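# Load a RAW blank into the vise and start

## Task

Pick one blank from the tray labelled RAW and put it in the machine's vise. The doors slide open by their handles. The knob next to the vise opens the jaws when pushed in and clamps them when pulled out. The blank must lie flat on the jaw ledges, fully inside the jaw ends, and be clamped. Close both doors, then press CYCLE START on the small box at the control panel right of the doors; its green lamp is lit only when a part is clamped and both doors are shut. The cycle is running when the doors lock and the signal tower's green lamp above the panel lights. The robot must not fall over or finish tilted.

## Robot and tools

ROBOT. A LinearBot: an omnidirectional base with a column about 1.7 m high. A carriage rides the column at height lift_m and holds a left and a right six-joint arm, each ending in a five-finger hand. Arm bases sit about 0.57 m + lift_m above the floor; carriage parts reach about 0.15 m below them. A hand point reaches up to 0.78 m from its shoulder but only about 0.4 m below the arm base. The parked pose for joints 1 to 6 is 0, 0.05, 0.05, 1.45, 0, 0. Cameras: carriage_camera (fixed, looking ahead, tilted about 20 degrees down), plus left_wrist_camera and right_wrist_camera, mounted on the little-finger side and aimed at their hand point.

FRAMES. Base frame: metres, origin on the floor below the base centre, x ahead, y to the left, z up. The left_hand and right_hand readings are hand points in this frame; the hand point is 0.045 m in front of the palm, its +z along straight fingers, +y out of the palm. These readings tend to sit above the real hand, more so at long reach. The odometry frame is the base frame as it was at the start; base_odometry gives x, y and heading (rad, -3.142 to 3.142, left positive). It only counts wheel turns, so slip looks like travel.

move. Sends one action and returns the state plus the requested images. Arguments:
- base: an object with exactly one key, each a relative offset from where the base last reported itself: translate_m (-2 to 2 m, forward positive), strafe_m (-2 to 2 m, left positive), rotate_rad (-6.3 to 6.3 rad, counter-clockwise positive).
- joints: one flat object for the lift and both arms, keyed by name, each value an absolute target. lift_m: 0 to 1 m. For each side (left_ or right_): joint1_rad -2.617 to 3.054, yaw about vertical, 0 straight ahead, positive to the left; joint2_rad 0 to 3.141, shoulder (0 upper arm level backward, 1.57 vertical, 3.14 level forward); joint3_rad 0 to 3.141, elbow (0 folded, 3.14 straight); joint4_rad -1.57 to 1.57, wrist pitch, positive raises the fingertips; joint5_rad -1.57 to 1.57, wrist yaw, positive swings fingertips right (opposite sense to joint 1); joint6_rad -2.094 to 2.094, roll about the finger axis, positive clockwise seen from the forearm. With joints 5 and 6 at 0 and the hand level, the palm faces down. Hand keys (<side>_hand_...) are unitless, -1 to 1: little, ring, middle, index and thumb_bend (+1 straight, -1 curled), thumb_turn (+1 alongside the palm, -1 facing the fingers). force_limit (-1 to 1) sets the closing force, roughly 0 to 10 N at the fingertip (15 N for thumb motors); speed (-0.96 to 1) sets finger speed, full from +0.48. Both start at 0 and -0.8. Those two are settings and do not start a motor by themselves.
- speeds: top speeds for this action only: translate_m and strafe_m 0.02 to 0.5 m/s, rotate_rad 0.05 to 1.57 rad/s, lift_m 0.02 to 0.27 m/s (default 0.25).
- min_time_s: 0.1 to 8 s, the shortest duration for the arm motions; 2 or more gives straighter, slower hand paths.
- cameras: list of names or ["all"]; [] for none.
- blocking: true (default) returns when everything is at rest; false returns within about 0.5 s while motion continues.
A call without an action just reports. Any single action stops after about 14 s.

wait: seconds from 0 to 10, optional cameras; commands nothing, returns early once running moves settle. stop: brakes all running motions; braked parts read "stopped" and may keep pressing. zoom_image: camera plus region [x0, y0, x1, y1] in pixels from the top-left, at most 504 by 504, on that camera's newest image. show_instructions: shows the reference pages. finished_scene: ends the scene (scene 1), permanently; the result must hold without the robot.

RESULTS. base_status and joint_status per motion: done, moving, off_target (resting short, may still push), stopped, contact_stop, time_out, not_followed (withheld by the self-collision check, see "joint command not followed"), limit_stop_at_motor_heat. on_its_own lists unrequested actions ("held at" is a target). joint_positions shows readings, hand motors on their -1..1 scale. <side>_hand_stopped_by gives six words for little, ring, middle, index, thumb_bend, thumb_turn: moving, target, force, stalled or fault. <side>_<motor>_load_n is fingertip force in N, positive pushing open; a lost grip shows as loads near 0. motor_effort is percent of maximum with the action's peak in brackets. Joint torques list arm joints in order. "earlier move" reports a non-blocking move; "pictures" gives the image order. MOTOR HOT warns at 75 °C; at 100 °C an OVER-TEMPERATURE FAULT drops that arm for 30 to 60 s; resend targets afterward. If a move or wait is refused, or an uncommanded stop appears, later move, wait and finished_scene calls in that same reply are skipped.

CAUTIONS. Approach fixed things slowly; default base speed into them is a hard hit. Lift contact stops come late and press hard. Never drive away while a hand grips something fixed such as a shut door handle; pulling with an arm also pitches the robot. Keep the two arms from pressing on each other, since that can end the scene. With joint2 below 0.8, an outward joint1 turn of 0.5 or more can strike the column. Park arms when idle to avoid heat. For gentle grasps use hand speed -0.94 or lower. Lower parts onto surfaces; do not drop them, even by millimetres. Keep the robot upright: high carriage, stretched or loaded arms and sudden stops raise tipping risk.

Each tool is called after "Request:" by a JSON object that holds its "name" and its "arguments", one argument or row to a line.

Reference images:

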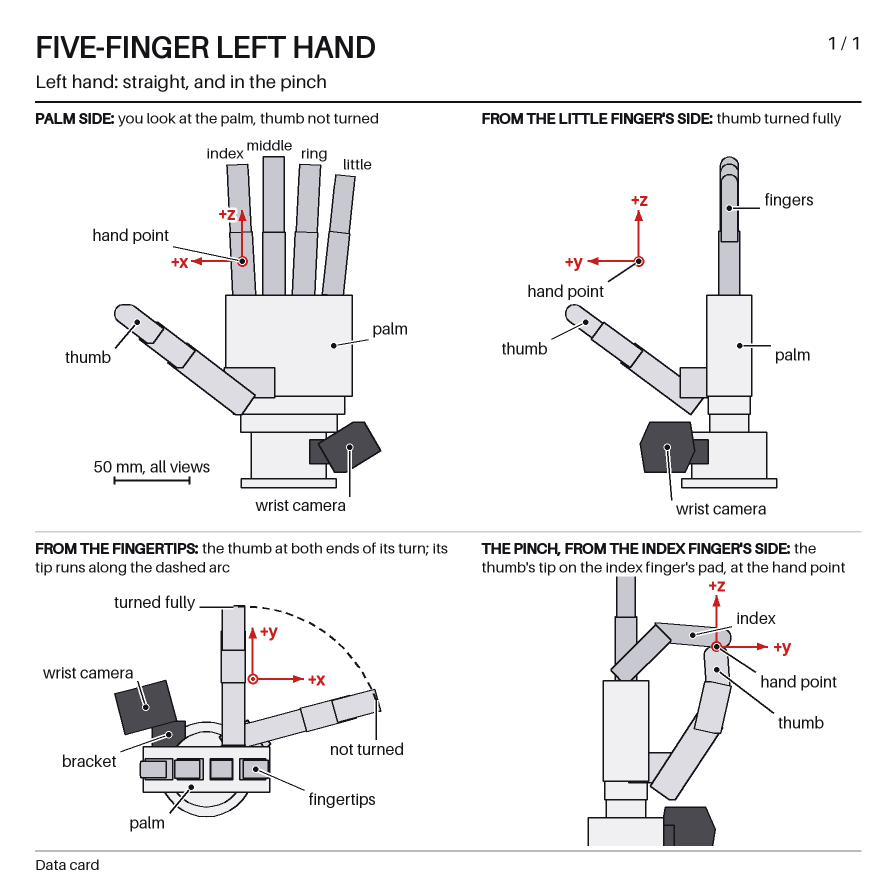

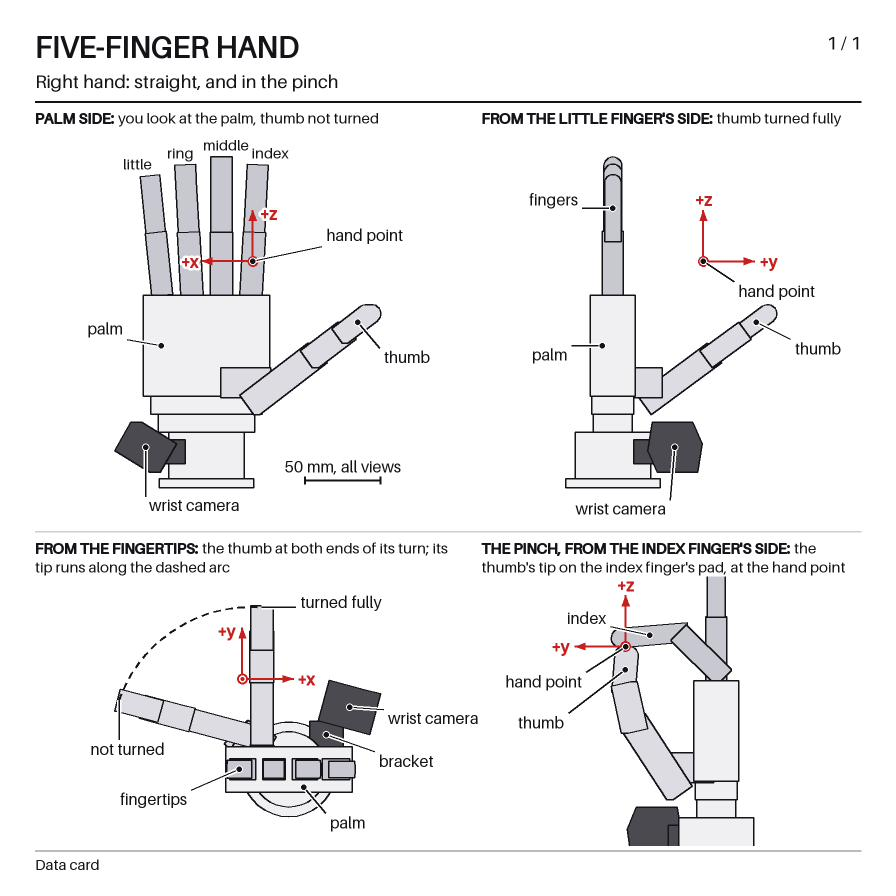

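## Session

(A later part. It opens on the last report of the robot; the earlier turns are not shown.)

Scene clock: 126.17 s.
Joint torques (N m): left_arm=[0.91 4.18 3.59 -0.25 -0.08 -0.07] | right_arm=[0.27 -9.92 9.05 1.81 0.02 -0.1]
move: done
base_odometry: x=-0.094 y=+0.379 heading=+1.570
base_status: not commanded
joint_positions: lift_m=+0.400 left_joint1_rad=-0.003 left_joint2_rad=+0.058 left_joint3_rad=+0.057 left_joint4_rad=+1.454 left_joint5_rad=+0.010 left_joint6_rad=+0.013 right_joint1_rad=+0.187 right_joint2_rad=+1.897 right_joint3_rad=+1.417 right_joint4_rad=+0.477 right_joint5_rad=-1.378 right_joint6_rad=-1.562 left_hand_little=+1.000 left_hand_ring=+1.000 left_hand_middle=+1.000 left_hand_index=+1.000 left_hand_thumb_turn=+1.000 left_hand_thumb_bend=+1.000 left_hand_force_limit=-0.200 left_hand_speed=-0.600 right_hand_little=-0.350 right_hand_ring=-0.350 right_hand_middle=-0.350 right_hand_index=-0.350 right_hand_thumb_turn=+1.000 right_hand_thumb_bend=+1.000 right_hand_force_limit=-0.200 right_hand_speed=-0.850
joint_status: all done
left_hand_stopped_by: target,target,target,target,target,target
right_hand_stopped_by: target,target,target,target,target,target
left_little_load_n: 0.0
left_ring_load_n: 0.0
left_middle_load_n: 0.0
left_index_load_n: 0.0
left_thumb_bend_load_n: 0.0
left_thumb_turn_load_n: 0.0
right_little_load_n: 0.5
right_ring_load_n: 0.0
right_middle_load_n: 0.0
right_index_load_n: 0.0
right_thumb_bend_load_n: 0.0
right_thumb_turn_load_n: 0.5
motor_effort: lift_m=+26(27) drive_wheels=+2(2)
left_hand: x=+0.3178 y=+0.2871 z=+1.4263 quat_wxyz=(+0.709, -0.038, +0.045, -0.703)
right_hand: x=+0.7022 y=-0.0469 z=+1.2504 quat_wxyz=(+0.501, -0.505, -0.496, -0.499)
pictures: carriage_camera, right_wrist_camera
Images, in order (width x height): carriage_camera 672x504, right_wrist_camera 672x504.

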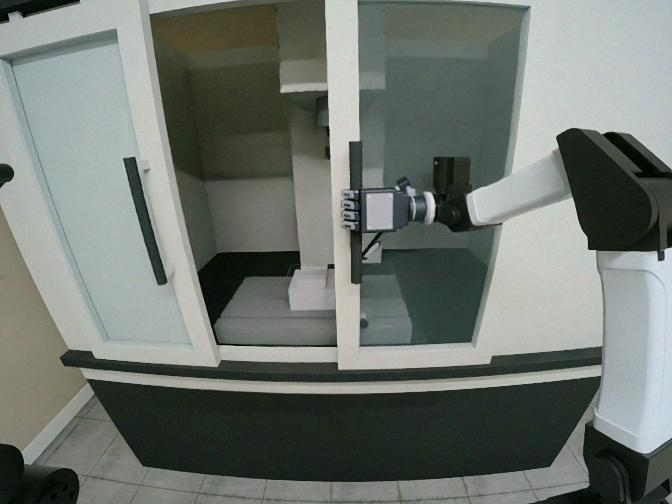

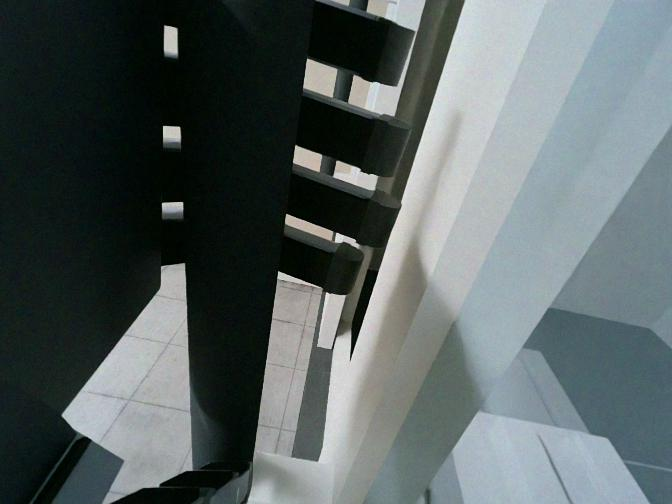

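Request:
{"name": "move", "arguments": {
  "base": {"strafe_m": -0.2},
  "speeds": {"strafe_m": 0.06},
  "cameras": ["carriage_camera"]
}}

Request:
{"name": "move", "arguments": {
  "base": {"strafe_m": -0.19},
  "speeds": {"strafe_m": 0.06},
  "cameras": ["carriage_camera", "right_wrist_camera"]
}}

Scene clock: 130.17 s.
Joint torques (N m): left_arm=[0.92 4.26 3.58 -0.26 -0.04 -0.08] | right_arm=[-4.33 -11.22 8.12 1.64 0.17 0.02]
move: done
base_odometry: x=+0.106 y=+0.379 heading=+1.570
base_status: done
joint_positions: lift_m=+0.400 left_joint1_rad=-0.003 left_joint2_rad=+0.058 left_joint3_rad=+0.057 left_joint4_rad=+1.454 left_joint5_rad=+0.008 left_joint6_rad=+0.013 right_joint1_rad=+0.241 right_joint2_rad=+1.910 right_joint3_rad=+1.427 right_joint4_rad=+0.491 right_joint5_rad=-1.389 right_joint6_rad=-1.574 left_hand_little=+1.000 left_hand_ring=+1.000 left_hand_middle=+1.000 left_hand_index=+1.000 left_hand_thumb_turn=+1.000 left_hand_thumb_bend=+1.000 left_hand_force_limit=-0.200 left_hand_speed=-0.600 right_hand_little=-0.350 right_hand_ring=-0.350 right_hand_middle=-0.350 right_hand_index=-0.349 right_hand_thumb_turn=+1.000 right_hand_thumb_bend=+1.000 right_hand_force_limit=-0.200 right_hand_speed=-0.850
joint_status: not commanded
left_hand_stopped_by: target,target,target,target,target,target
right_hand_stopped_by: target,target,target,target,target,target
left_little_load_n: 0.0
left_ring_load_n: -0.5
left_middle_load_n: 0.0
left_index_load_n: 0.0
left_thumb_bend_load_n: 0.0
left_thumb_turn_load_n: 0.0
right_little_load_n: 0.5
right_ring_load_n: 0.0
right_middle_load_n: 0.0
right_index_load_n: 3.5
right_thumb_bend_load_n: 0.0
right_thumb_turn_load_n: 0.0
motor_effort: lift_m=+26(27) drive_wheels=+0(6)
left_hand: x=+0.3178 y=+0.2875 z=+1.4264 quat_wxyz=(+0.709, -0.038, +0.045, -0.703)
right_hand: x=+0.6881 y=-0.0202 z=+1.2512 quat_wxyz=(+0.512, -0.482, -0.517, -0.488)
Images, in order (width x height): carriage_camera 672x504.

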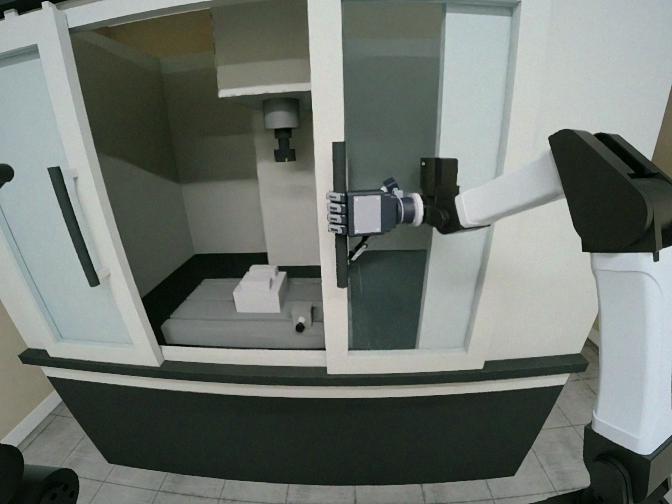

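Scene clock: 133.87 s.
Joint torques (N m): left_arm=[0.83 4.23 3.51 -0.27 -0.04 -0.07] | right_arm=[-5.24 -11.14 8.09 1.62 0.78 0.07]
move: done
base_odometry: x=+0.296 y=+0.380 heading=+1.570
base_status: done
joint_positions: lift_m=+0.400 left_joint1_rad=-0.002 left_joint2_rad=+0.058 left_joint3_rad=+0.057 left_joint4_rad=+1.454 left_joint5_rad=+0.007 left_joint6_rad=+0.012 right_joint1_rad=+0.254 right_joint2_rad=+1.910 right_joint3_rad=+1.427 right_joint4_rad=+0.485 right_joint5_rad=-1.443 right_joint6_rad=-1.578 left_hand_little=+1.000 left_hand_ring=+1.000 left_hand_middle=+1.000 left_hand_index=+1.000 left_hand_thumb_turn=+1.000 left_hand_thumb_bend=+1.000 left_hand_force_limit=-0.200 left_hand_speed=-0.600 right_hand_little=-0.350 right_hand_ring=-0.350 right_hand_middle=-0.350 right_hand_index=-0.350 right_hand_thumb_turn=+1.000 right_hand_thumb_bend=+1.000 right_hand_force_limit=-0.200 right_hand_speed=-0.850
joint_status: not commanded
left_hand_stopped_by: target,target,target,target,target,target
right_hand_stopped_by: target,target,target,target,target,target
left_little_load_n: 0.0
left_ring_load_n: 0.0
left_middle_load_n: 0.0
left_index_load_n: 0.0
left_thumb_bend_load_n: 0.0
left_thumb_turn_load_n: 0.0
right_little_load_n: 2.5
right_ring_load_n: 0.0
right_middle_load_n: 0.0
right_index_load_n: 0.5
right_thumb_bend_load_n: 0.0
right_thumb_turn_load_n: -0.5
motor_effort: lift_m=+27(27) drive_wheels=+0(7)
left_hand: x=+0.3178 y=+0.2877 z=+1.4264 quat_wxyz=(+0.709, -0.039, +0.044, -0.703)
right_hand: x=+0.6734 y=-0.0121 z=+1.2505 quat_wxyz=(+0.528, -0.465, -0.533, -0.470)
Images, in order (width x height): carriage_camera 672x504, right_wrist_camera 672x504.

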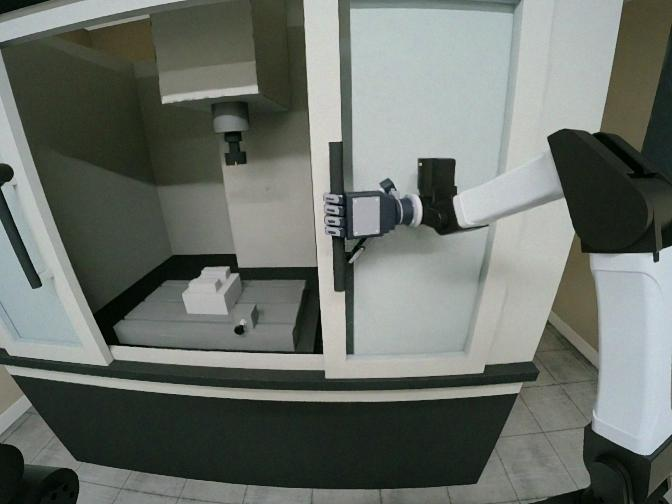

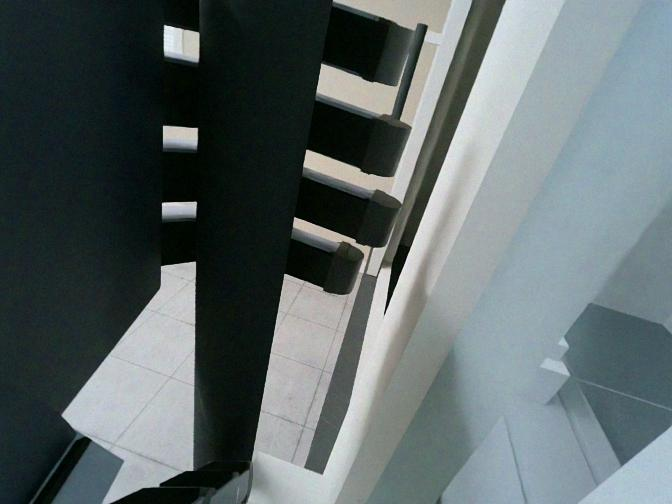

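Request:
{"name": "move", "arguments": {
  "base": {"strafe_m": 0.03},
  "speeds": {"strafe_m": 0.05},
  "joints": {"right_hand_index": 1, "right_hand_middle": 1, "right_hand_ring": 1, "right_hand_little": 1, "right_hand_speed": -0.6},
  "cameras": []
}}

Request:
{"name": "move", "arguments": {
  "base": {"translate_m": -0.15},
  "speeds": {"translate_m": 0.15},
  "cameras": []
}}

Request:
{"name": "move", "arguments": {
  "base": {"strafe_m": 0.33},
  "speeds": {"strafe_m": 0.25},
  "joints": {"right_joint1_rad": 0, "right_joint2_rad": 0.05, "right_joint3_rad": 0.05, "right_joint4_rad": 1.45, "right_joint5_rad": 0, "right_joint6_rad": 0, "lift_m": 0.5},
  "min_time_s": 2.5,
  "cameras": ["carriage_camera"]
}}

Request:
{"name": "zoom_image", "arguments": {
  "camera": "carriage_camera",
  "region": [200, 230, 500, 400]
}}

Scene clock: 135.77 s.
Joint torques (N m): left_arm=[0.7 4.19 3.6 -0.25 -0.04 -0.08] | right_arm=[-0.53 -11.08 8.03 1.58 1.37 0.21]
move: done
base_odometry: x=+0.266 y=+0.380 heading=+1.570
base_status: done
joint_positions: lift_m=+0.400 left_joint1_rad=-0.001 left_joint2_rad=+0.057 left_joint3_rad=+0.057 left_joint4_rad=+1.454 left_joint5_rad=+0.007 left_joint6_rad=+0.012 right_joint1_rad=+0.196 right_joint2_rad=+1.910 right_joint3_rad=+1.427 right_joint4_rad=+0.483 right_joint5_rad=-1.497 right_joint6_rad=-1.590 left_hand_little=+1.000 left_hand_ring=+1.000 left_hand_middle=+1.000 left_hand_index=+1.000 left_hand_thumb_turn=+1.000 left_hand_thumb_bend=+1.000 left_hand_force_limit=-0.200 left_hand_speed=-0.600 right_hand_little=+1.000 right_hand_ring=+1.000 right_hand_middle=+1.000 right_hand_index=+1.000 right_hand_thumb_turn=+1.000 right_hand_thumb_bend=+1.000 right_hand_force_limit=-0.200 right_hand_speed=-0.600
joint_status: all done
left_hand_stopped_by: target,target,target,target,target,target
right_hand_stopped_by: target,target,target,target,target,target
left_little_load_n: 0.0
left_ring_load_n: 0.0
left_middle_load_n: 0.0
left_index_load_n: 0.0
left_thumb_bend_load_n: 0.0
left_thumb_turn_load_n: 0.0
right_little_load_n: 0.0
right_ring_load_n: 0.0
right_middle_load_n: 0.0
right_index_load_n: 0.0
right_thumb_bend_load_n: 0.0
right_thumb_turn_load_n: 0.0
motor_effort: lift_m=+27(27) drive_wheels=-1(6)
left_hand: x=+0.3177 y=+0.2879 z=+1.4264 quat_wxyz=(+0.710, -0.039, +0.044, -0.702)
right_hand: x=+0.6799 y=-0.0360 z=+1.2509 quat_wxyz=(+0.525, -0.463, -0.534, -0.474)

Scene clock: 137.77 s.
Joint torques (N m): left_arm=[0.76 4.22 3.52 -0.26 -0.03 -0.08] | right_arm=[-0.34 -11.17 8.17 1.72 0.09 0.11]
move: done
base_odometry: x=+0.267 y=+0.230 heading=+1.570
base_status: done
joint_positions: lift_m=+0.400 left_joint1_rad=-0.001 left_joint2_rad=+0.057 left_joint3_rad=+0.057 left_joint4_rad=+1.453 left_joint5_rad=+0.007 left_joint6_rad=+0.012 right_joint1_rad=+0.194 right_joint2_rad=+1.910 right_joint3_rad=+1.427 right_joint4_rad=+0.483 right_joint5_rad=-1.382 right_joint6_rad=-1.580 left_hand_little=+1.000 left_hand_ring=+1.000 left_hand_middle=+1.000 left_hand_index=+1.000 left_hand_thumb_turn=+1.000 left_hand_thumb_bend=+1.000 left_hand_force_limit=-0.200 left_hand_speed=-0.600 right_hand_little=+1.000 right_hand_ring=+1.000 right_hand_middle=+1.000 right_hand_index=+1.000 right_hand_thumb_turn=+1.000 right_hand_thumb_bend=+1.000 right_hand_force_limit=-0.200 right_hand_speed=-0.600
joint_status: not commanded
left_hand_stopped_by: target,target,target,target,target,target
right_hand_stopped_by: target,target,target,target,target,target
left_little_load_n: 0.0
left_ring_load_n: 0.0
left_middle_load_n: -0.5
left_index_load_n: 0.0
left_thumb_bend_load_n: 0.0
left_thumb_turn_load_n: 0.0
right_little_load_n: 0.0
right_ring_load_n: 0.0
right_middle_load_n: 0.0
right_index_load_n: 0.0
right_thumb_bend_load_n: 0.0
right_thumb_turn_load_n: 0.0
motor_effort: lift_m=+27(27) drive_wheels=-1(5)
left_hand: x=+0.3179 y=+0.2879 z=+1.4264 quat_wxyz=(+0.710, -0.039, +0.044, -0.702)
right_hand: x=+0.7029 y=-0.0426 z=+1.2502 quat_wxyz=(+0.499, -0.496, -0.504, -0.501)

Scene clock: 140.67 s.
Joint torques (N m): left_arm=[0.72 4.36 4.01 -0.24 -0.03 -0.08] | right_arm=[-0.62 2.5 4.85 0.25 0.16 0.13]
move: done
base_odometry: x=-0.063 y=+0.230 heading=+1.571
base_status: done
joint_positions: lift_m=+0.500 left_joint1_rad=-0.001 left_joint2_rad=+0.055 left_joint3_rad=+0.053 left_joint4_rad=+1.453 left_joint5_rad=+0.006 left_joint6_rad=+0.012 right_joint1_rad=+0.008 right_joint2_rad=+0.064 right_joint3_rad=+0.060 right_joint4_rad=+1.436 right_joint5_rad=-0.009 right_joint6_rad=-0.011 left_hand_little=+1.000 left_hand_ring=+1.000 left_hand_middle=+1.000 left_hand_index=+1.000 left_hand_thumb_turn=+1.000 left_hand_thumb_bend=+1.000 left_hand_force_limit=-0.200 left_hand_speed=-0.600 right_hand_little=+1.000 right_hand_ring=+1.000 right_hand_middle=+1.000 right_hand_index=+1.000 right_hand_thumb_turn=+1.000 right_hand_thumb_bend=+1.000 right_hand_force_limit=-0.200 right_hand_speed=-0.600
joint_status: all done
left_hand_stopped_by: target,target,target,target,target,target
right_hand_stopped_by: target,target,target,target,target,target
left_little_load_n: 0.0
left_ring_load_n: 0.5
left_middle_load_n: 0.0
left_index_load_n: 0.0
left_thumb_bend_load_n: 0.0
left_thumb_turn_load_n: 0.0
right_little_load_n: 0.0
right_ring_load_n: 0.0
right_middle_load_n: 0.0
right_index_load_n: 0.0
right_thumb_bend_load_n: 0.0
right_thumb_turn_load_n: 0.0
motor_effort: lift_m=+34(41) drive_wheels=-3(5)
left_hand: x=+0.3187 y=+0.2881 z=+1.5245 quat_wxyz=(+0.710, -0.040, +0.045, -0.702)
right_hand: x=+0.3232 y=-0.2869 z=+1.5247 quat_wxyz=(+0.704, -0.052, +0.045, -0.707)
Images, in order (width x height): carriage_camera 672x504.

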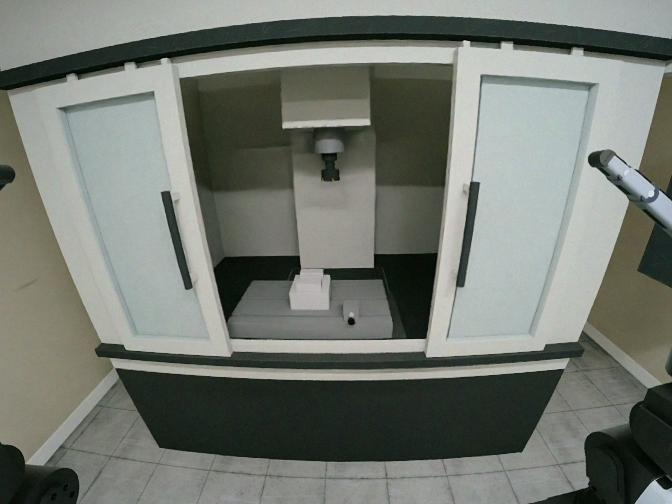

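Scaled by 1.680 from the camera's image (finer frame: 960x720).

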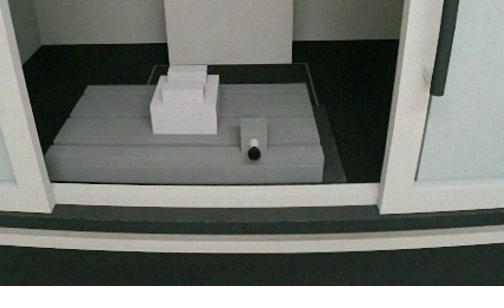

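Request:
{"name": "move", "arguments": {
  "base": {"translate_m": 0.15},
  "speeds": {"translate_m": 0.2},
  "joints": {"lift_m": 0.75},
  "cameras": ["carriage_camera"]
}}

Request:
{"name": "zoom_image", "arguments": {
  "camera": "carriage_camera",
  "region": [250, 320, 400, 450]
}}

Scene clock: 142.60 s.
Joint torques (N m): left_arm=[0.69 4.6 3.96 -0.17 -0.03 -0.07] | right_arm=[-0.64 2.96 5.31 0.15 0.13 0.11]
move: done
base_odometry: x=-0.064 y=+0.380 heading=+1.571
base_status: done
joint_positions: lift_m=+0.750 left_joint1_rad=-0.001 left_joint2_rad=+0.054 left_joint3_rad=+0.052 left_joint4_rad=+1.448 left_joint5_rad=+0.006 left_joint6_rad=+0.012 right_joint1_rad=+0.008 right_joint2_rad=+0.060 right_joint3_rad=+0.055 right_joint4_rad=+1.443 right_joint5_rad=-0.005 right_joint6_rad=-0.009 left_hand_little=+1.000 left_hand_ring=+1.000 left_hand_middle=+1.000 left_hand_index=+1.000 left_hand_thumb_turn=+1.000 left_hand_thumb_bend=+1.000 left_hand_force_limit=-0.200 left_hand_speed=-0.600 right_hand_little=+1.000 right_hand_ring=+1.000 right_hand_middle=+1.000 right_hand_index=+1.000 right_hand_thumb_turn=+1.000 right_hand_thumb_bend=+1.000 right_hand_force_limit=-0.200 right_hand_speed=-0.600
joint_status: all done
left_hand_stopped_by: target,target,target,target,target,target
right_hand_stopped_by: target,target,target,target,target,target
left_little_load_n: 0.0
left_ring_load_n: 0.0
left_middle_load_n: 0.0
left_index_load_n: 0.0
left_thumb_bend_load_n: 0.0
left_thumb_turn_load_n: 0.0
right_little_load_n: 0.0
right_ring_load_n: 0.0
right_middle_load_n: 0.0
right_index_load_n: 0.0
right_thumb_bend_load_n: 0.0
right_thumb_turn_load_n: 0.0
motor_effort: lift_m=+34(41) drive_wheels=-4(8)
left_hand: x=+0.3196 y=+0.2881 z=+1.7740 quat_wxyz=(+0.710, -0.041, +0.046, -0.702)
right_hand: x=+0.3218 y=-0.2874 z=+1.7740 quat_wxyz=(+0.705, -0.049, +0.045, -0.706)
Images, in order (width x height): carriage_camera 672x504.

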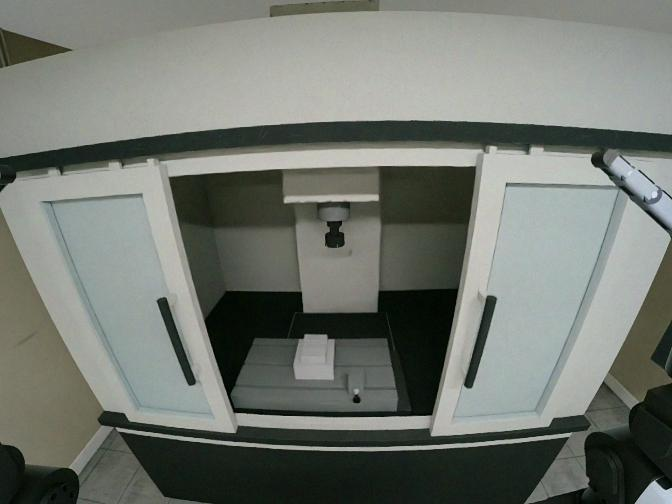

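Scaled by 3.360 from the camera's image (finer frame: 960x720).

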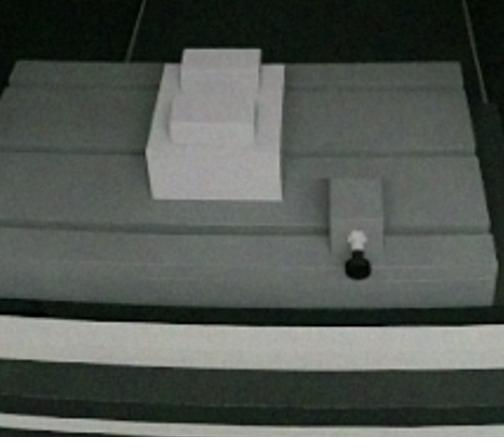

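Request:
{"name": "move", "arguments": {
  "joints": {"lift_m": 0.5, "right_joint1_rad": 1.009, "right_joint2_rad": 2.147, "right_joint3_rad": 1.345, "right_joint4_rad": 0.80, "right_joint5_rad": 1.009, "right_joint6_rad": -1.57},
  "min_time_s": 3,
  "cameras": ["carriage_camera", "right_wrist_camera"]
}}

Request:
{"name": "zoom_image", "arguments": {
  "camera": "right_wrist_camera",
  "region": [200, 200, 500, 450]
}}

Scene clock: 147.50 s.
Joint torques (N m): left_arm=[0.69 4.56 4.03 -0.18 -0.03 -0.08] | right_arm=[0.51 -11 8.65 1.93 0.17 -0.11]
move: done
base_odometry: x=-0.064 y=+0.380 heading=+1.571
base_status: not commanded
joint_positions: lift_m=+0.500 left_joint1_rad=-0.001 left_joint2_rad=+0.054 left_joint3_rad=+0.052 left_joint4_rad=+1.449 left_joint5_rad=+0.006 left_joint6_rad=+0.012 right_joint1_rad=+1.003 right_joint2_rad=+2.120 right_joint3_rad=+1.323 right_joint4_rad=+0.816 right_joint5_rad=+1.000 right_joint6_rad=-1.559 left_hand_little=+1.000 left_hand_ring=+1.000 left_hand_middle=+1.000 left_hand_index=+1.000 left_hand_thumb_turn=+1.000 left_hand_thumb_bend=+1.000 left_hand_force_limit=-0.200 left_hand_speed=-0.600 right_hand_little=+1.000 right_hand_ring=+1.000 right_hand_middle=+1.000 right_hand_index=+1.000 right_hand_thumb_turn=+1.000 right_hand_thumb_bend=+1.000 right_hand_force_limit=-0.200 right_hand_speed=-0.600
joint_status: all done
left_hand_stopped_by: target,target,target,target,target,target
right_hand_stopped_by: target,target,target,target,target,target
left_little_load_n: 0.0
left_ring_load_n: 0.0
left_middle_load_n: 0.0
left_index_load_n: 0.0
left_thumb_bend_load_n: 0.0
left_thumb_turn_load_n: 0.0
right_little_load_n: 0.0
right_ring_load_n: 0.0
right_middle_load_n: -0.5
right_index_load_n: -0.5
right_thumb_bend_load_n: 0.0
right_thumb_turn_load_n: -0.5
motor_effort: lift_m=+26(27) drive_wheels=-3(3)
left_hand: x=+0.3195 y=+0.2881 z=+1.5245 quat_wxyz=(+0.710, -0.041, +0.046, -0.702)
right_hand: x=+0.6593 y=-0.0022 z=+1.2551 quat_wxyz=(+0.011, -0.703, +0.009, -0.711)
Images, in order (width x height): carriage_camera 672x504, right_wrist_camera 672x504.

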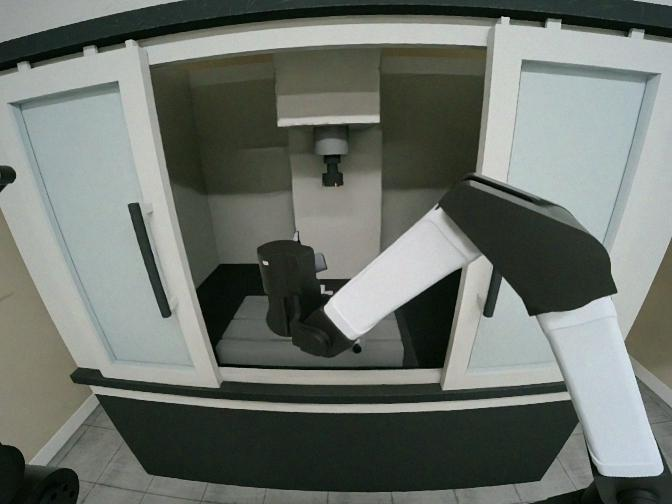

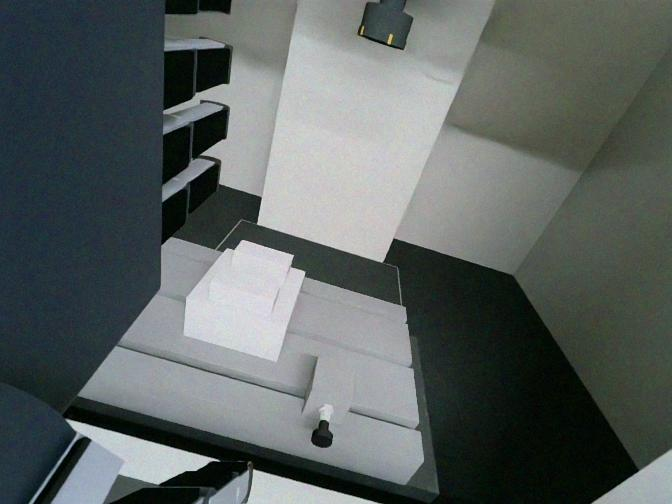

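Scaled by 1.680 from the camera's image (finer frame: 960x720).

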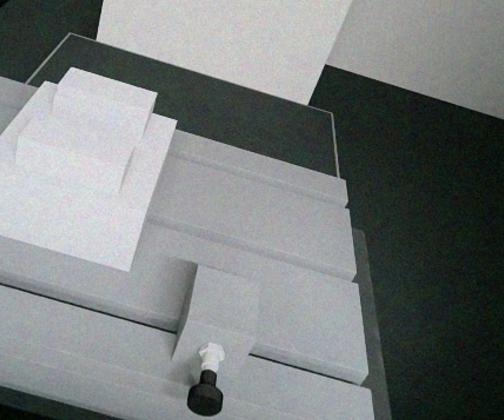

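Request:
{"name": "move", "arguments": {
  "base": {"translate_m": 0.12},
  "speeds": {"translate_m": 0.1},
  "cameras": ["right_wrist_camera"]
}}

Request:
{"name": "zoom_image", "arguments": {
  "camera": "right_wrist_camera",
  "region": [180, 250, 430, 500]
}}

Scene clock: 149.57 s.
Joint torques (N m): left_arm=[0.68 4.53 4.05 -0.17 0 -0.08] | right_arm=[0.16 -11.03 8.68 1.98 0.15 -0.11]
move: done
base_odometry: x=-0.064 y=+0.500 heading=+1.572
base_status: done
joint_positions: lift_m=+0.500 left_joint1_rad=-0.001 left_joint2_rad=+0.054 left_joint3_rad=+0.052 left_joint4_rad=+1.451 left_joint5_rad=+0.006 left_joint6_rad=+0.012 right_joint1_rad=+1.007 right_joint2_rad=+2.120 right_joint3_rad=+1.323 right_joint4_rad=+0.811 right_joint5_rad=+1.003 right_joint6_rad=-1.561 left_hand_little=+1.000 left_hand_ring=+1.000 left_hand_middle=+1.000 left_hand_index=+1.000 left_hand_thumb_turn=+1.000 left_hand_thumb_bend=+1.000 left_hand_force_limit=-0.200 left_hand_speed=-0.600 right_hand_little=+1.000 right_hand_ring=+1.000 right_hand_middle=+1.000 right_hand_index=+1.000 right_hand_thumb_turn=+1.000 right_hand_thumb_bend=+1.000 right_hand_force_limit=-0.200 right_hand_speed=-0.600
joint_status: not commanded
left_hand_stopped_by: target,target,target,target,target,target
right_hand_stopped_by: target,target,target,target,target,target
left_little_load_n: 0.0
left_ring_load_n: 0.0
left_middle_load_n: 0.0
left_index_load_n: 0.0
left_thumb_bend_load_n: 0.0
left_thumb_turn_load_n: 0.0
right_little_load_n: 0.0
right_ring_load_n: 0.0
right_middle_load_n: 0.0
right_index_load_n: 0.0
right_thumb_bend_load_n: 0.0
right_thumb_turn_load_n: 0.0
motor_effort: lift_m=+26(26) drive_wheels=-4(7)
left_hand: x=+0.3188 y=+0.2882 z=+1.5248 quat_wxyz=(+0.710, -0.041, +0.045, -0.702)
right_hand: x=+0.6578 y=-0.0012 z=+1.2545 quat_wxyz=(+0.009, -0.704, +0.006, -0.710)
Images, in order (width x height): right_wrist_camera 672x504.

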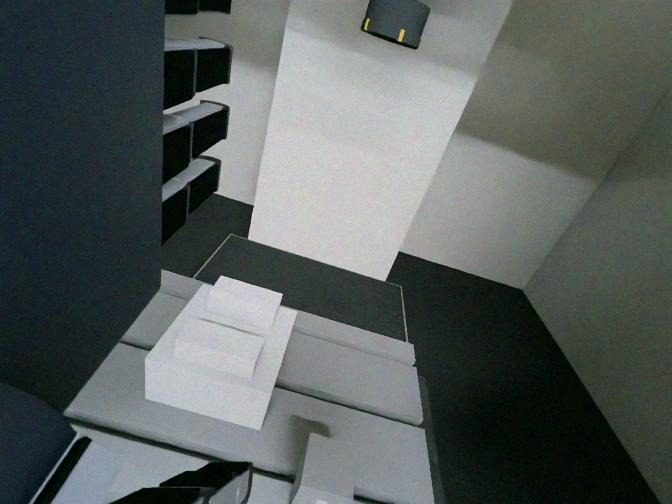

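Scaled by 2.016 from the camera's image (finer frame: 960x720).

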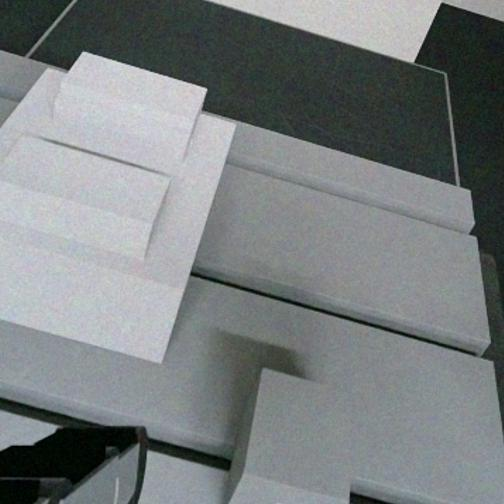

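Request:
{"name": "move", "arguments": {
  "base": {"translate_m": -0.12},
  "speeds": {"translate_m": 0.15},
  "cameras": []
}}

Request:
{"name": "move", "arguments": {
  "base": {"strafe_m": 0.4},
  "speeds": {"strafe_m": 0.2},
  "joints": {"right_joint1_rad": 0, "right_joint2_rad": 1.734, "right_joint3_rad": 1.34, "right_joint4_rad": -0.41, "right_joint5_rad": 0, "right_joint6_rad": -1.57},
  "min_time_s": 2.5,
  "cameras": ["carriage_camera", "right_wrist_camera"]
}}

Scene clock: 151.87 s.
Joint torques (N m): left_arm=[0.69 4.56 3.85 -0.24 0.01 -0.08] | right_arm=[0.08 -11.11 8.5 2 0.11 -0.1]
move: done
base_odometry: x=-0.064 y=+0.380 heading=+1.571
base_status: done
joint_positions: lift_m=+0.500 left_joint1_rad=-0.001 left_joint2_rad=+0.054 left_joint3_rad=+0.052 left_joint4_rad=+1.455 left_joint5_rad=+0.005 left_joint6_rad=+0.012 right_joint1_rad=+1.008 right_joint2_rad=+2.120 right_joint3_rad=+1.325 right_joint4_rad=+0.809 right_joint5_rad=+1.005 right_joint6_rad=-1.561 left_hand_little=+1.000 left_hand_ring=+1.000 left_hand_middle=+1.000 left_hand_index=+1.000 left_hand_thumb_turn=+1.000 left_hand_thumb_bend=+1.000 left_hand_force_limit=-0.200 left_hand_speed=-0.600 right_hand_little=+1.000 right_hand_ring=+1.000 right_hand_middle=+1.000 right_hand_index=+1.000 right_hand_thumb_turn=+1.000 right_hand_thumb_bend=+1.000 right_hand_force_limit=-0.200 right_hand_speed=-0.600
joint_status: not commanded
left_hand_stopped_by: target,target,target,target,target,target
right_hand_stopped_by: target,target,target,target,target,target
left_little_load_n: 0.0
left_ring_load_n: 0.0
left_middle_load_n: 0.0
left_index_load_n: 0.0
left_thumb_bend_load_n: 0.0
left_thumb_turn_load_n: 0.0
right_little_load_n: 0.0
right_ring_load_n: 0.0
right_middle_load_n: 0.0
right_index_load_n: 0.0
right_thumb_bend_load_n: 0.0
right_thumb_turn_load_n: 0.0
motor_effort: lift_m=+26(26) drive_wheels=-6(9)
left_hand: x=+0.3179 y=+0.2883 z=+1.5251 quat_wxyz=(+0.710, -0.040, +0.043, -0.702)
right_hand: x=+0.6575 y=-0.0009 z=+1.2549 quat_wxyz=(+0.009, -0.704, +0.007, -0.710)

Scene clock: 155.07 s.
Joint torques (N m): left_arm=[0.76 4.48 4.01 -0.25 0 -0.07] | right_arm=[-0.69 -14.64 8.64 1.76 -0.01 -0.09]
move: done
base_odometry: x=-0.464 y=+0.379 heading=+1.571
base_status: done
joint_positions: lift_m=+0.500 left_joint1_rad=-0.001 left_joint2_rad=+0.054 left_joint3_rad=+0.052 left_joint4_rad=+1.454 left_joint5_rad=+0.004 left_joint6_rad=+0.012 right_joint1_rad=+0.008 right_joint2_rad=+1.772 right_joint3_rad=+1.325 right_joint4_rad=-0.394 right_joint5_rad=+0.007 right_joint6_rad=-1.561 left_hand_little=+1.000 left_hand_ring=+1.000 left_hand_middle=+1.000 left_hand_index=+1.000 left_hand_thumb_turn=+1.000 left_hand_thumb_bend=+1.000 left_hand_force_limit=-0.200 left_hand_speed=-0.600 right_hand_little=+1.000 right_hand_ring=+1.000 right_hand_middle=+1.000 right_hand_index=+1.000 right_hand_thumb_turn=+1.000 right_hand_thumb_bend=+1.000 right_hand_force_limit=-0.200 right_hand_speed=-0.600
joint_status: all done
left_hand_stopped_by: target,target,target,target,target,target
right_hand_stopped_by: target,target,target,target,target,target
left_little_load_n: 0.0
left_ring_load_n: 0.0
left_middle_load_n: 0.0
left_index_load_n: 0.0
left_thumb_bend_load_n: 0.0
left_thumb_turn_load_n: 0.0
right_little_load_n: 0.0
right_ring_load_n: 0.0
right_middle_load_n: 0.0
right_index_load_n: 0.0
right_thumb_bend_load_n: 0.0
right_thumb_turn_load_n: 0.0
motor_effort: lift_m=+26(26) drive_wheels=-1(9)
left_hand: x=+0.3182 y=+0.2884 z=+1.5250 quat_wxyz=(+0.710, -0.040, +0.044, -0.702)
right_hand: x=+0.7001 y=-0.3766 z=+1.1787 quat_wxyz=(+0.000, -0.934, +0.002, -0.357)
Images, in order (width x height): carriage_camera 672x504, right_wrist_camera 672x504.

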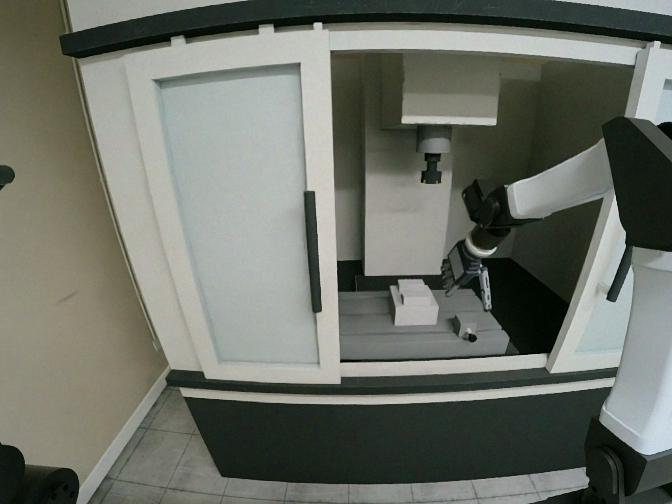

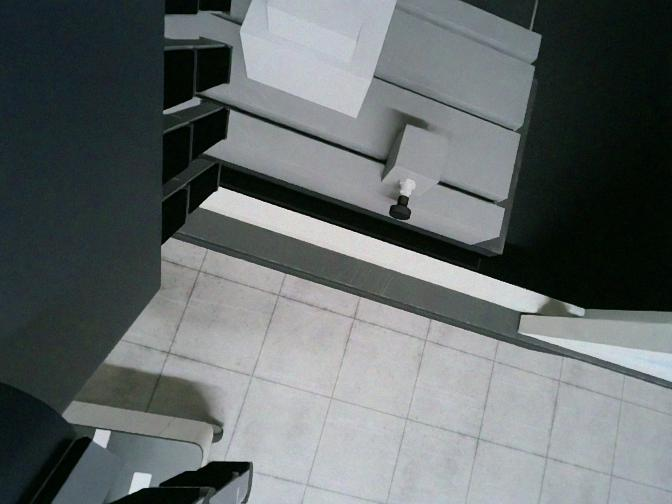

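Request:
{"name": "move", "arguments": {
  "base": {"strafe_m": 0.12},
  "speeds": {"strafe_m": 0.2},
  "joints": {"right_joint2_rad": 1.71},
  "cameras": []
}}

Request:
{"name": "move", "arguments": {
  "base": {"translate_m": 0.12},
  "speeds": {"translate_m": 0.1},
  "cameras": ["carriage_camera", "right_wrist_camera"]
}}

Request:
{"name": "zoom_image", "arguments": {
  "camera": "right_wrist_camera",
  "region": [160, 0, 480, 250]
}}

Scene clock: 156.87 s.
Joint torques (N m): left_arm=[0.58 4.53 4 -0.24 0.01 -0.09] | right_arm=[-0.42 -13.72 8.64 1.87 0.06 -0.09]
move: done
base_odometry: x=-0.584 y=+0.379 heading=+1.571
base_status: done
joint_positions: lift_m=+0.500 left_joint1_rad=-0.001 left_joint2_rad=+0.054 left_joint3_rad=+0.052 left_joint4_rad=+1.454 left_joint5_rad=+0.003 left_joint6_rad=+0.012 right_joint1_rad=+0.005 right_joint2_rad=+1.741 right_joint3_rad=+1.325 right_joint4_rad=-0.400 right_joint5_rad=+0.001 right_joint6_rad=-1.561 left_hand_little=+1.000 left_hand_ring=+1.000 left_hand_middle=+1.000 left_hand_index=+1.000 left_hand_thumb_turn=+1.000 left_hand_thumb_bend=+1.000 left_hand_force_limit=-0.200 left_hand_speed=-0.600 right_hand_little=+1.000 right_hand_ring=+1.000 right_hand_middle=+1.000 right_hand_index=+1.000 right_hand_thumb_turn=+1.000 right_hand_thumb_bend=+1.000 right_hand_force_limit=-0.200 right_hand_speed=-0.600
joint_status: all done
left_hand_stopped_by: target,target,target,target,target,target
right_hand_stopped_by: target,target,target,target,target,target
left_little_load_n: 0.0
left_ring_load_n: 0.0
left_middle_load_n: 0.0
left_index_load_n: 0.0
left_thumb_bend_load_n: 0.0
left_thumb_turn_load_n: 0.0
right_little_load_n: 0.0
right_ring_load_n: 0.0
right_middle_load_n: 0.0
right_index_load_n: 0.0
right_thumb_bend_load_n: 0.0
right_thumb_turn_load_n: 0.0
motor_effort: lift_m=+26(26) drive_wheels=-2(5)
left_hand: x=+0.3182 y=+0.2885 z=+1.5251 quat_wxyz=(+0.710, -0.041, +0.043, -0.702)
right_hand: x=+0.6992 y=-0.3770 z=+1.1914 quat_wxyz=(+0.002, -0.930, +0.003, -0.369)

Scene clock: 158.87 s.
Joint torques (N m): left_arm=[0.76 4.62 4.14 -0.21 0.01 -0.09] | right_arm=[-0.43 -13.56 8.72 1.91 0.05 -0.09]
move: done
base_odometry: x=-0.585 y=+0.499 heading=+1.572
base_status: done
joint_positions: lift_m=+0.500 left_joint1_rad=-0.001 left_joint2_rad=+0.054 left_joint3_rad=+0.052 left_joint4_rad=+1.453 left_joint5_rad=+0.003 left_joint6_rad=+0.012 right_joint1_rad=+0.005 right_joint2_rad=+1.739 right_joint3_rad=+1.325 right_joint4_rad=-0.403 right_joint5_rad=+0.001 right_joint6_rad=-1.561 left_hand_little=+1.000 left_hand_ring=+1.000 left_hand_middle=+1.000 left_hand_index=+1.000 left_hand_thumb_turn=+1.000 left_hand_thumb_bend=+1.000 left_hand_force_limit=-0.200 left_hand_speed=-0.600 right_hand_little=+1.000 right_hand_ring=+1.000 right_hand_middle=+1.000 right_hand_index=+1.000 right_hand_thumb_turn=+1.000 right_hand_thumb_bend=+1.000 right_hand_force_limit=-0.200 right_hand_speed=-0.600
joint_status: not commanded
left_hand_stopped_by: target,target,target,target,target,target
right_hand_stopped_by: target,target,target,target,target,target
left_little_load_n: 0.0
left_ring_load_n: 0.0
left_middle_load_n: 0.0
left_index_load_n: 0.0
left_thumb_bend_load_n: 0.0
left_thumb_turn_load_n: 0.0
right_little_load_n: 0.0
right_ring_load_n: 0.0
right_middle_load_n: 0.0
right_index_load_n: 0.0
right_thumb_bend_load_n: 0.0
right_thumb_turn_load_n: 0.0
motor_effort: lift_m=+26(26) drive_wheels=-4(7)
left_hand: x=+0.3183 y=+0.2885 z=+1.5250 quat_wxyz=(+0.710, -0.041, +0.044, -0.702)
right_hand: x=+0.6983 y=-0.3770 z=+1.1917 quat_wxyz=(+0.002, -0.930, +0.003, -0.368)
Images, in order (width x height): carriage_camera 672x504, right_wrist_camera 672x504.

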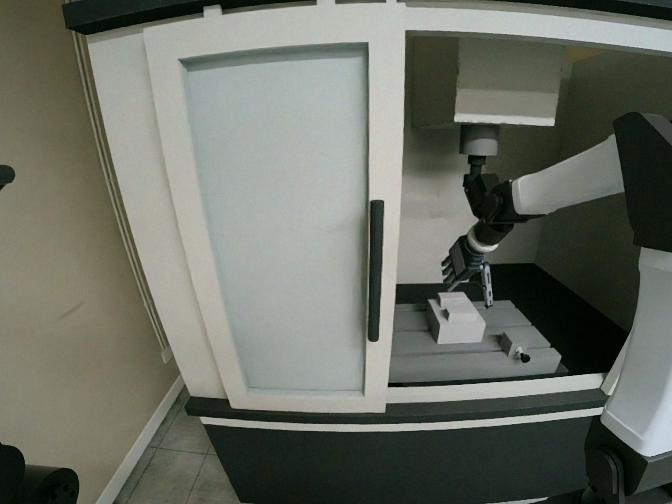

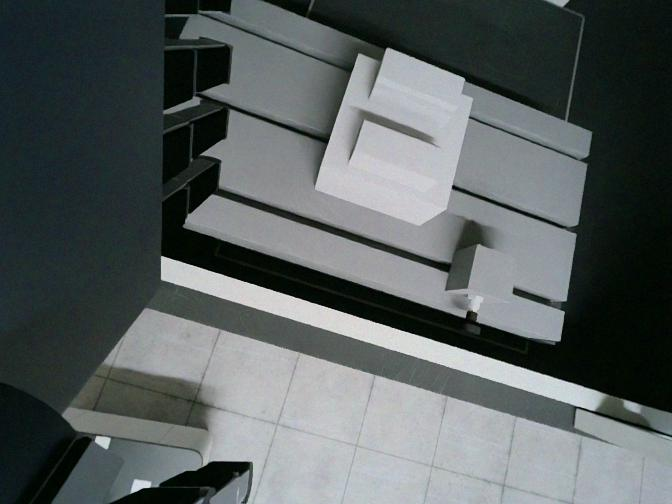

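Scaled by 1.575 from the camera's image (finer frame: 960x720).

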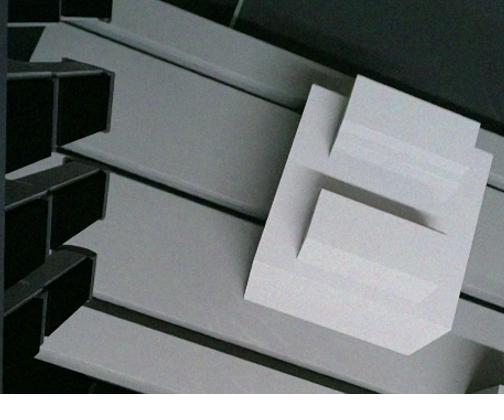

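Request:
{"name": "zoom_image", "arguments": {
  "camera": "right_wrist_camera",
  "region": [300, 30, 500, 230]
}}

Request:
{"name": "zoom_image", "arguments": {
  "camera": "right_wrist_camera",
  "region": [420, 220, 540, 350]
}}

Scaled by 2.520 from the camera's image (finer frame: 960x720).

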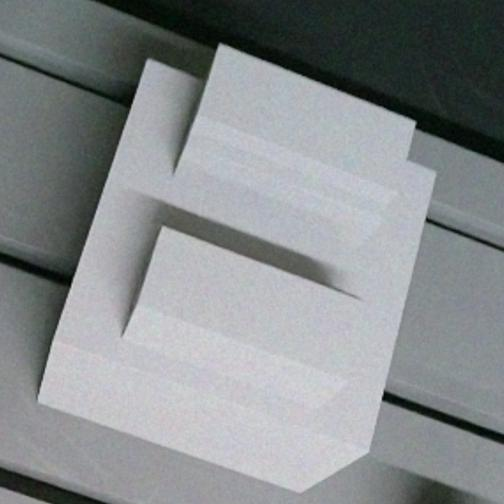

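Scaled by 3.877 from the camera's image (finer frame: 960x720).

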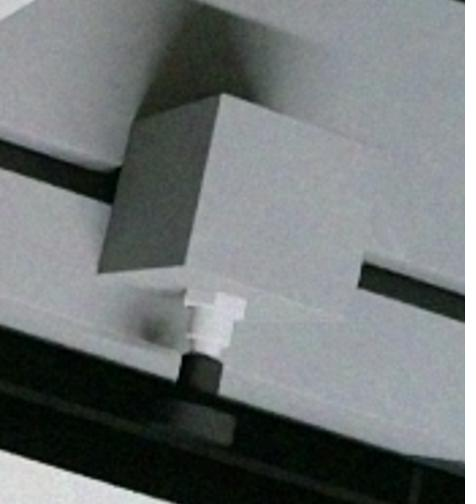

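Request:
{"name": "move", "arguments": {
  "base": {"translate_m": -0.15},
  "speeds": {"translate_m": 0.2},
  "cameras": []
}}

Request:
{"name": "move", "arguments": {
  "base": {"strafe_m": -0.295},
  "speeds": {"strafe_m": 0.25},
  "joints": {"lift_m": 0.32, "right_joint1_rad": 0, "right_joint2_rad": 2.14, "right_joint3_rad": 1.16, "right_joint4_rad": 0.63, "right_joint5_rad": 0, "right_joint6_rad": 0, "right_hand_index": -1, "right_hand_middle": -1, "right_hand_ring": -1, "right_hand_little": -1, "right_hand_speed": -0.5, "right_hand_force_limit": 0},
  "min_time_s": 2.5,
  "cameras": ["carriage_camera", "right_wrist_camera"]
}}

Scene clock: 165.23 s.
Joint torques (N m): left_arm=[0.7 4.41 3.97 -0.22 0 -0.08] | right_arm=[-0.43 -13.46 8.72 1.9 0.06 -0.1]
move: done
base_odometry: x=-0.585 y=+0.349 heading=+1.572
base_status: done
joint_positions: lift_m=+0.500 left_joint1_rad=-0.001 left_joint2_rad=+0.054 left_joint3_rad=+0.052 left_joint4_rad=+1.452 left_joint5_rad=+0.003 left_joint6_rad=+0.012 right_joint1_rad=+0.005 right_joint2_rad=+1.739 right_joint3_rad=+1.325 right_joint4_rad=-0.404 right_joint5_rad=+0.001 right_joint6_rad=-1.561 left_hand_little=+1.000 left_hand_ring=+1.000 left_hand_middle=+1.000 left_hand_index=+1.000 left_hand_thumb_turn=+1.000 left_hand_thumb_bend=+1.000 left_hand_force_limit=-0.200 left_hand_speed=-0.600 right_hand_little=+1.000 right_hand_ring=+1.000 right_hand_middle=+1.000 right_hand_index=+1.000 right_hand_thumb_turn=+1.000 right_hand_thumb_bend=+1.000 right_hand_force_limit=-0.200 right_hand_speed=-0.600
joint_status: not commanded
left_hand_stopped_by: target,target,target,target,target,target
right_hand_stopped_by: target,target,target,target,target,target
left_little_load_n: 0.0
left_ring_load_n: 0.0
left_middle_load_n: 0.0
left_index_load_n: 0.0
left_thumb_bend_load_n: 0.0
left_thumb_turn_load_n: 0.0
right_little_load_n: 0.0
right_ring_load_n: 0.0
right_middle_load_n: 0.0
right_index_load_n: 0.0
right_thumb_bend_load_n: 0.0
right_thumb_turn_load_n: 0.0
motor_effort: lift_m=+26(26) drive_wheels=-2(9)
left_hand: x=+0.3187 y=+0.2887 z=+1.5249 quat_wxyz=(+0.710, -0.041, +0.044, -0.702)
right_hand: x=+0.6982 y=-0.3770 z=+1.1917 quat_wxyz=(+0.002, -0.930, +0.003, -0.368)

Scene clock: 168.13 s.
Joint torques (N m): left_arm=[0.75 4.56 3.99 -0.22 0.03 -0.08] | right_arm=[-0.17 -10.59 5.53 2.6 0.05 0.12]
move: done
base_odometry: x=-0.290 y=+0.349 heading=+1.572
base_status: done
joint_positions: lift_m=+0.320 left_joint1_rad=-0.001 left_joint2_rad=+0.054 left_joint3_rad=+0.052 left_joint4_rad=+1.452 left_joint5_rad=+0.002 left_joint6_rad=+0.012 right_joint1_rad=+0.002 right_joint2_rad=+2.112 right_joint3_rad=+1.171 right_joint4_rad=+0.621 right_joint5_rad=-0.001 right_joint6_rad=-0.011 left_hand_little=+1.000 left_hand_ring=+1.000 left_hand_middle=+1.000 left_hand_index=+1.000 left_hand_thumb_turn=+1.000 left_hand_thumb_bend=+1.000 left_hand_force_limit=-0.200 left_hand_speed=-0.600 right_hand_little=-1.000 right_hand_ring=-1.000 right_hand_middle=-1.000 right_hand_index=-1.000 right_hand_thumb_turn=+1.000 right_hand_thumb_bend=+1.000 right_hand_force_limit=+0.000 right_hand_speed=-0.500
joint_status: all done
left_hand_stopped_by: target,target,target,target,target,target
right_hand_stopped_by: target,target,target,target,target,target
left_little_load_n: 0.0
left_ring_load_n: 0.0
left_middle_load_n: 0.0
left_index_load_n: 0.0
left_thumb_bend_load_n: 0.0
left_thumb_turn_load_n: 0.5
right_little_load_n: 0.0
right_ring_load_n: 0.5
right_middle_load_n: 0.0
right_index_load_n: 0.0
right_thumb_bend_load_n: 0.0
right_thumb_turn_load_n: 0.0
motor_effort: lift_m=+26(27) drive_wheels=-3(6)
left_hand: x=+0.3187 y=+0.2887 z=+1.3449 quat_wxyz=(+0.710, -0.041, +0.044, -0.702)
right_hand: x=+0.8091 y=-0.2878 z=+0.9341 quat_wxyz=(+0.412, -0.577, +0.569, -0.416)
Images, in order (width x height): carriage_camera 672x504, right_wrist_camera 672x504.

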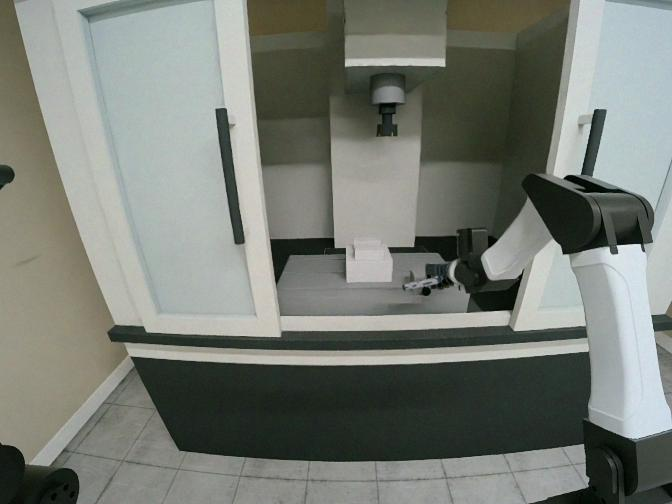

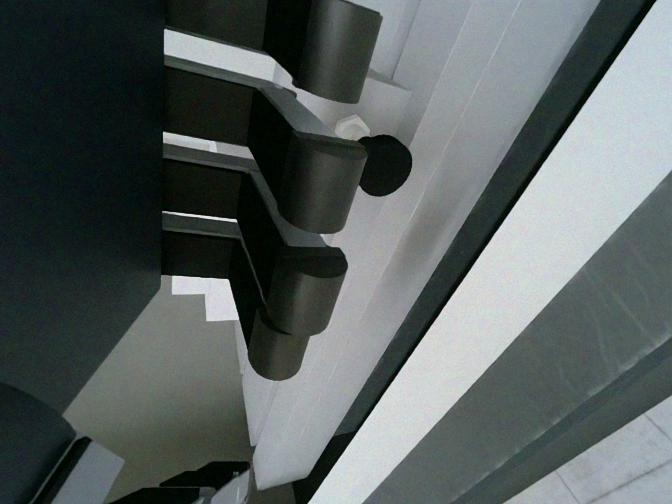

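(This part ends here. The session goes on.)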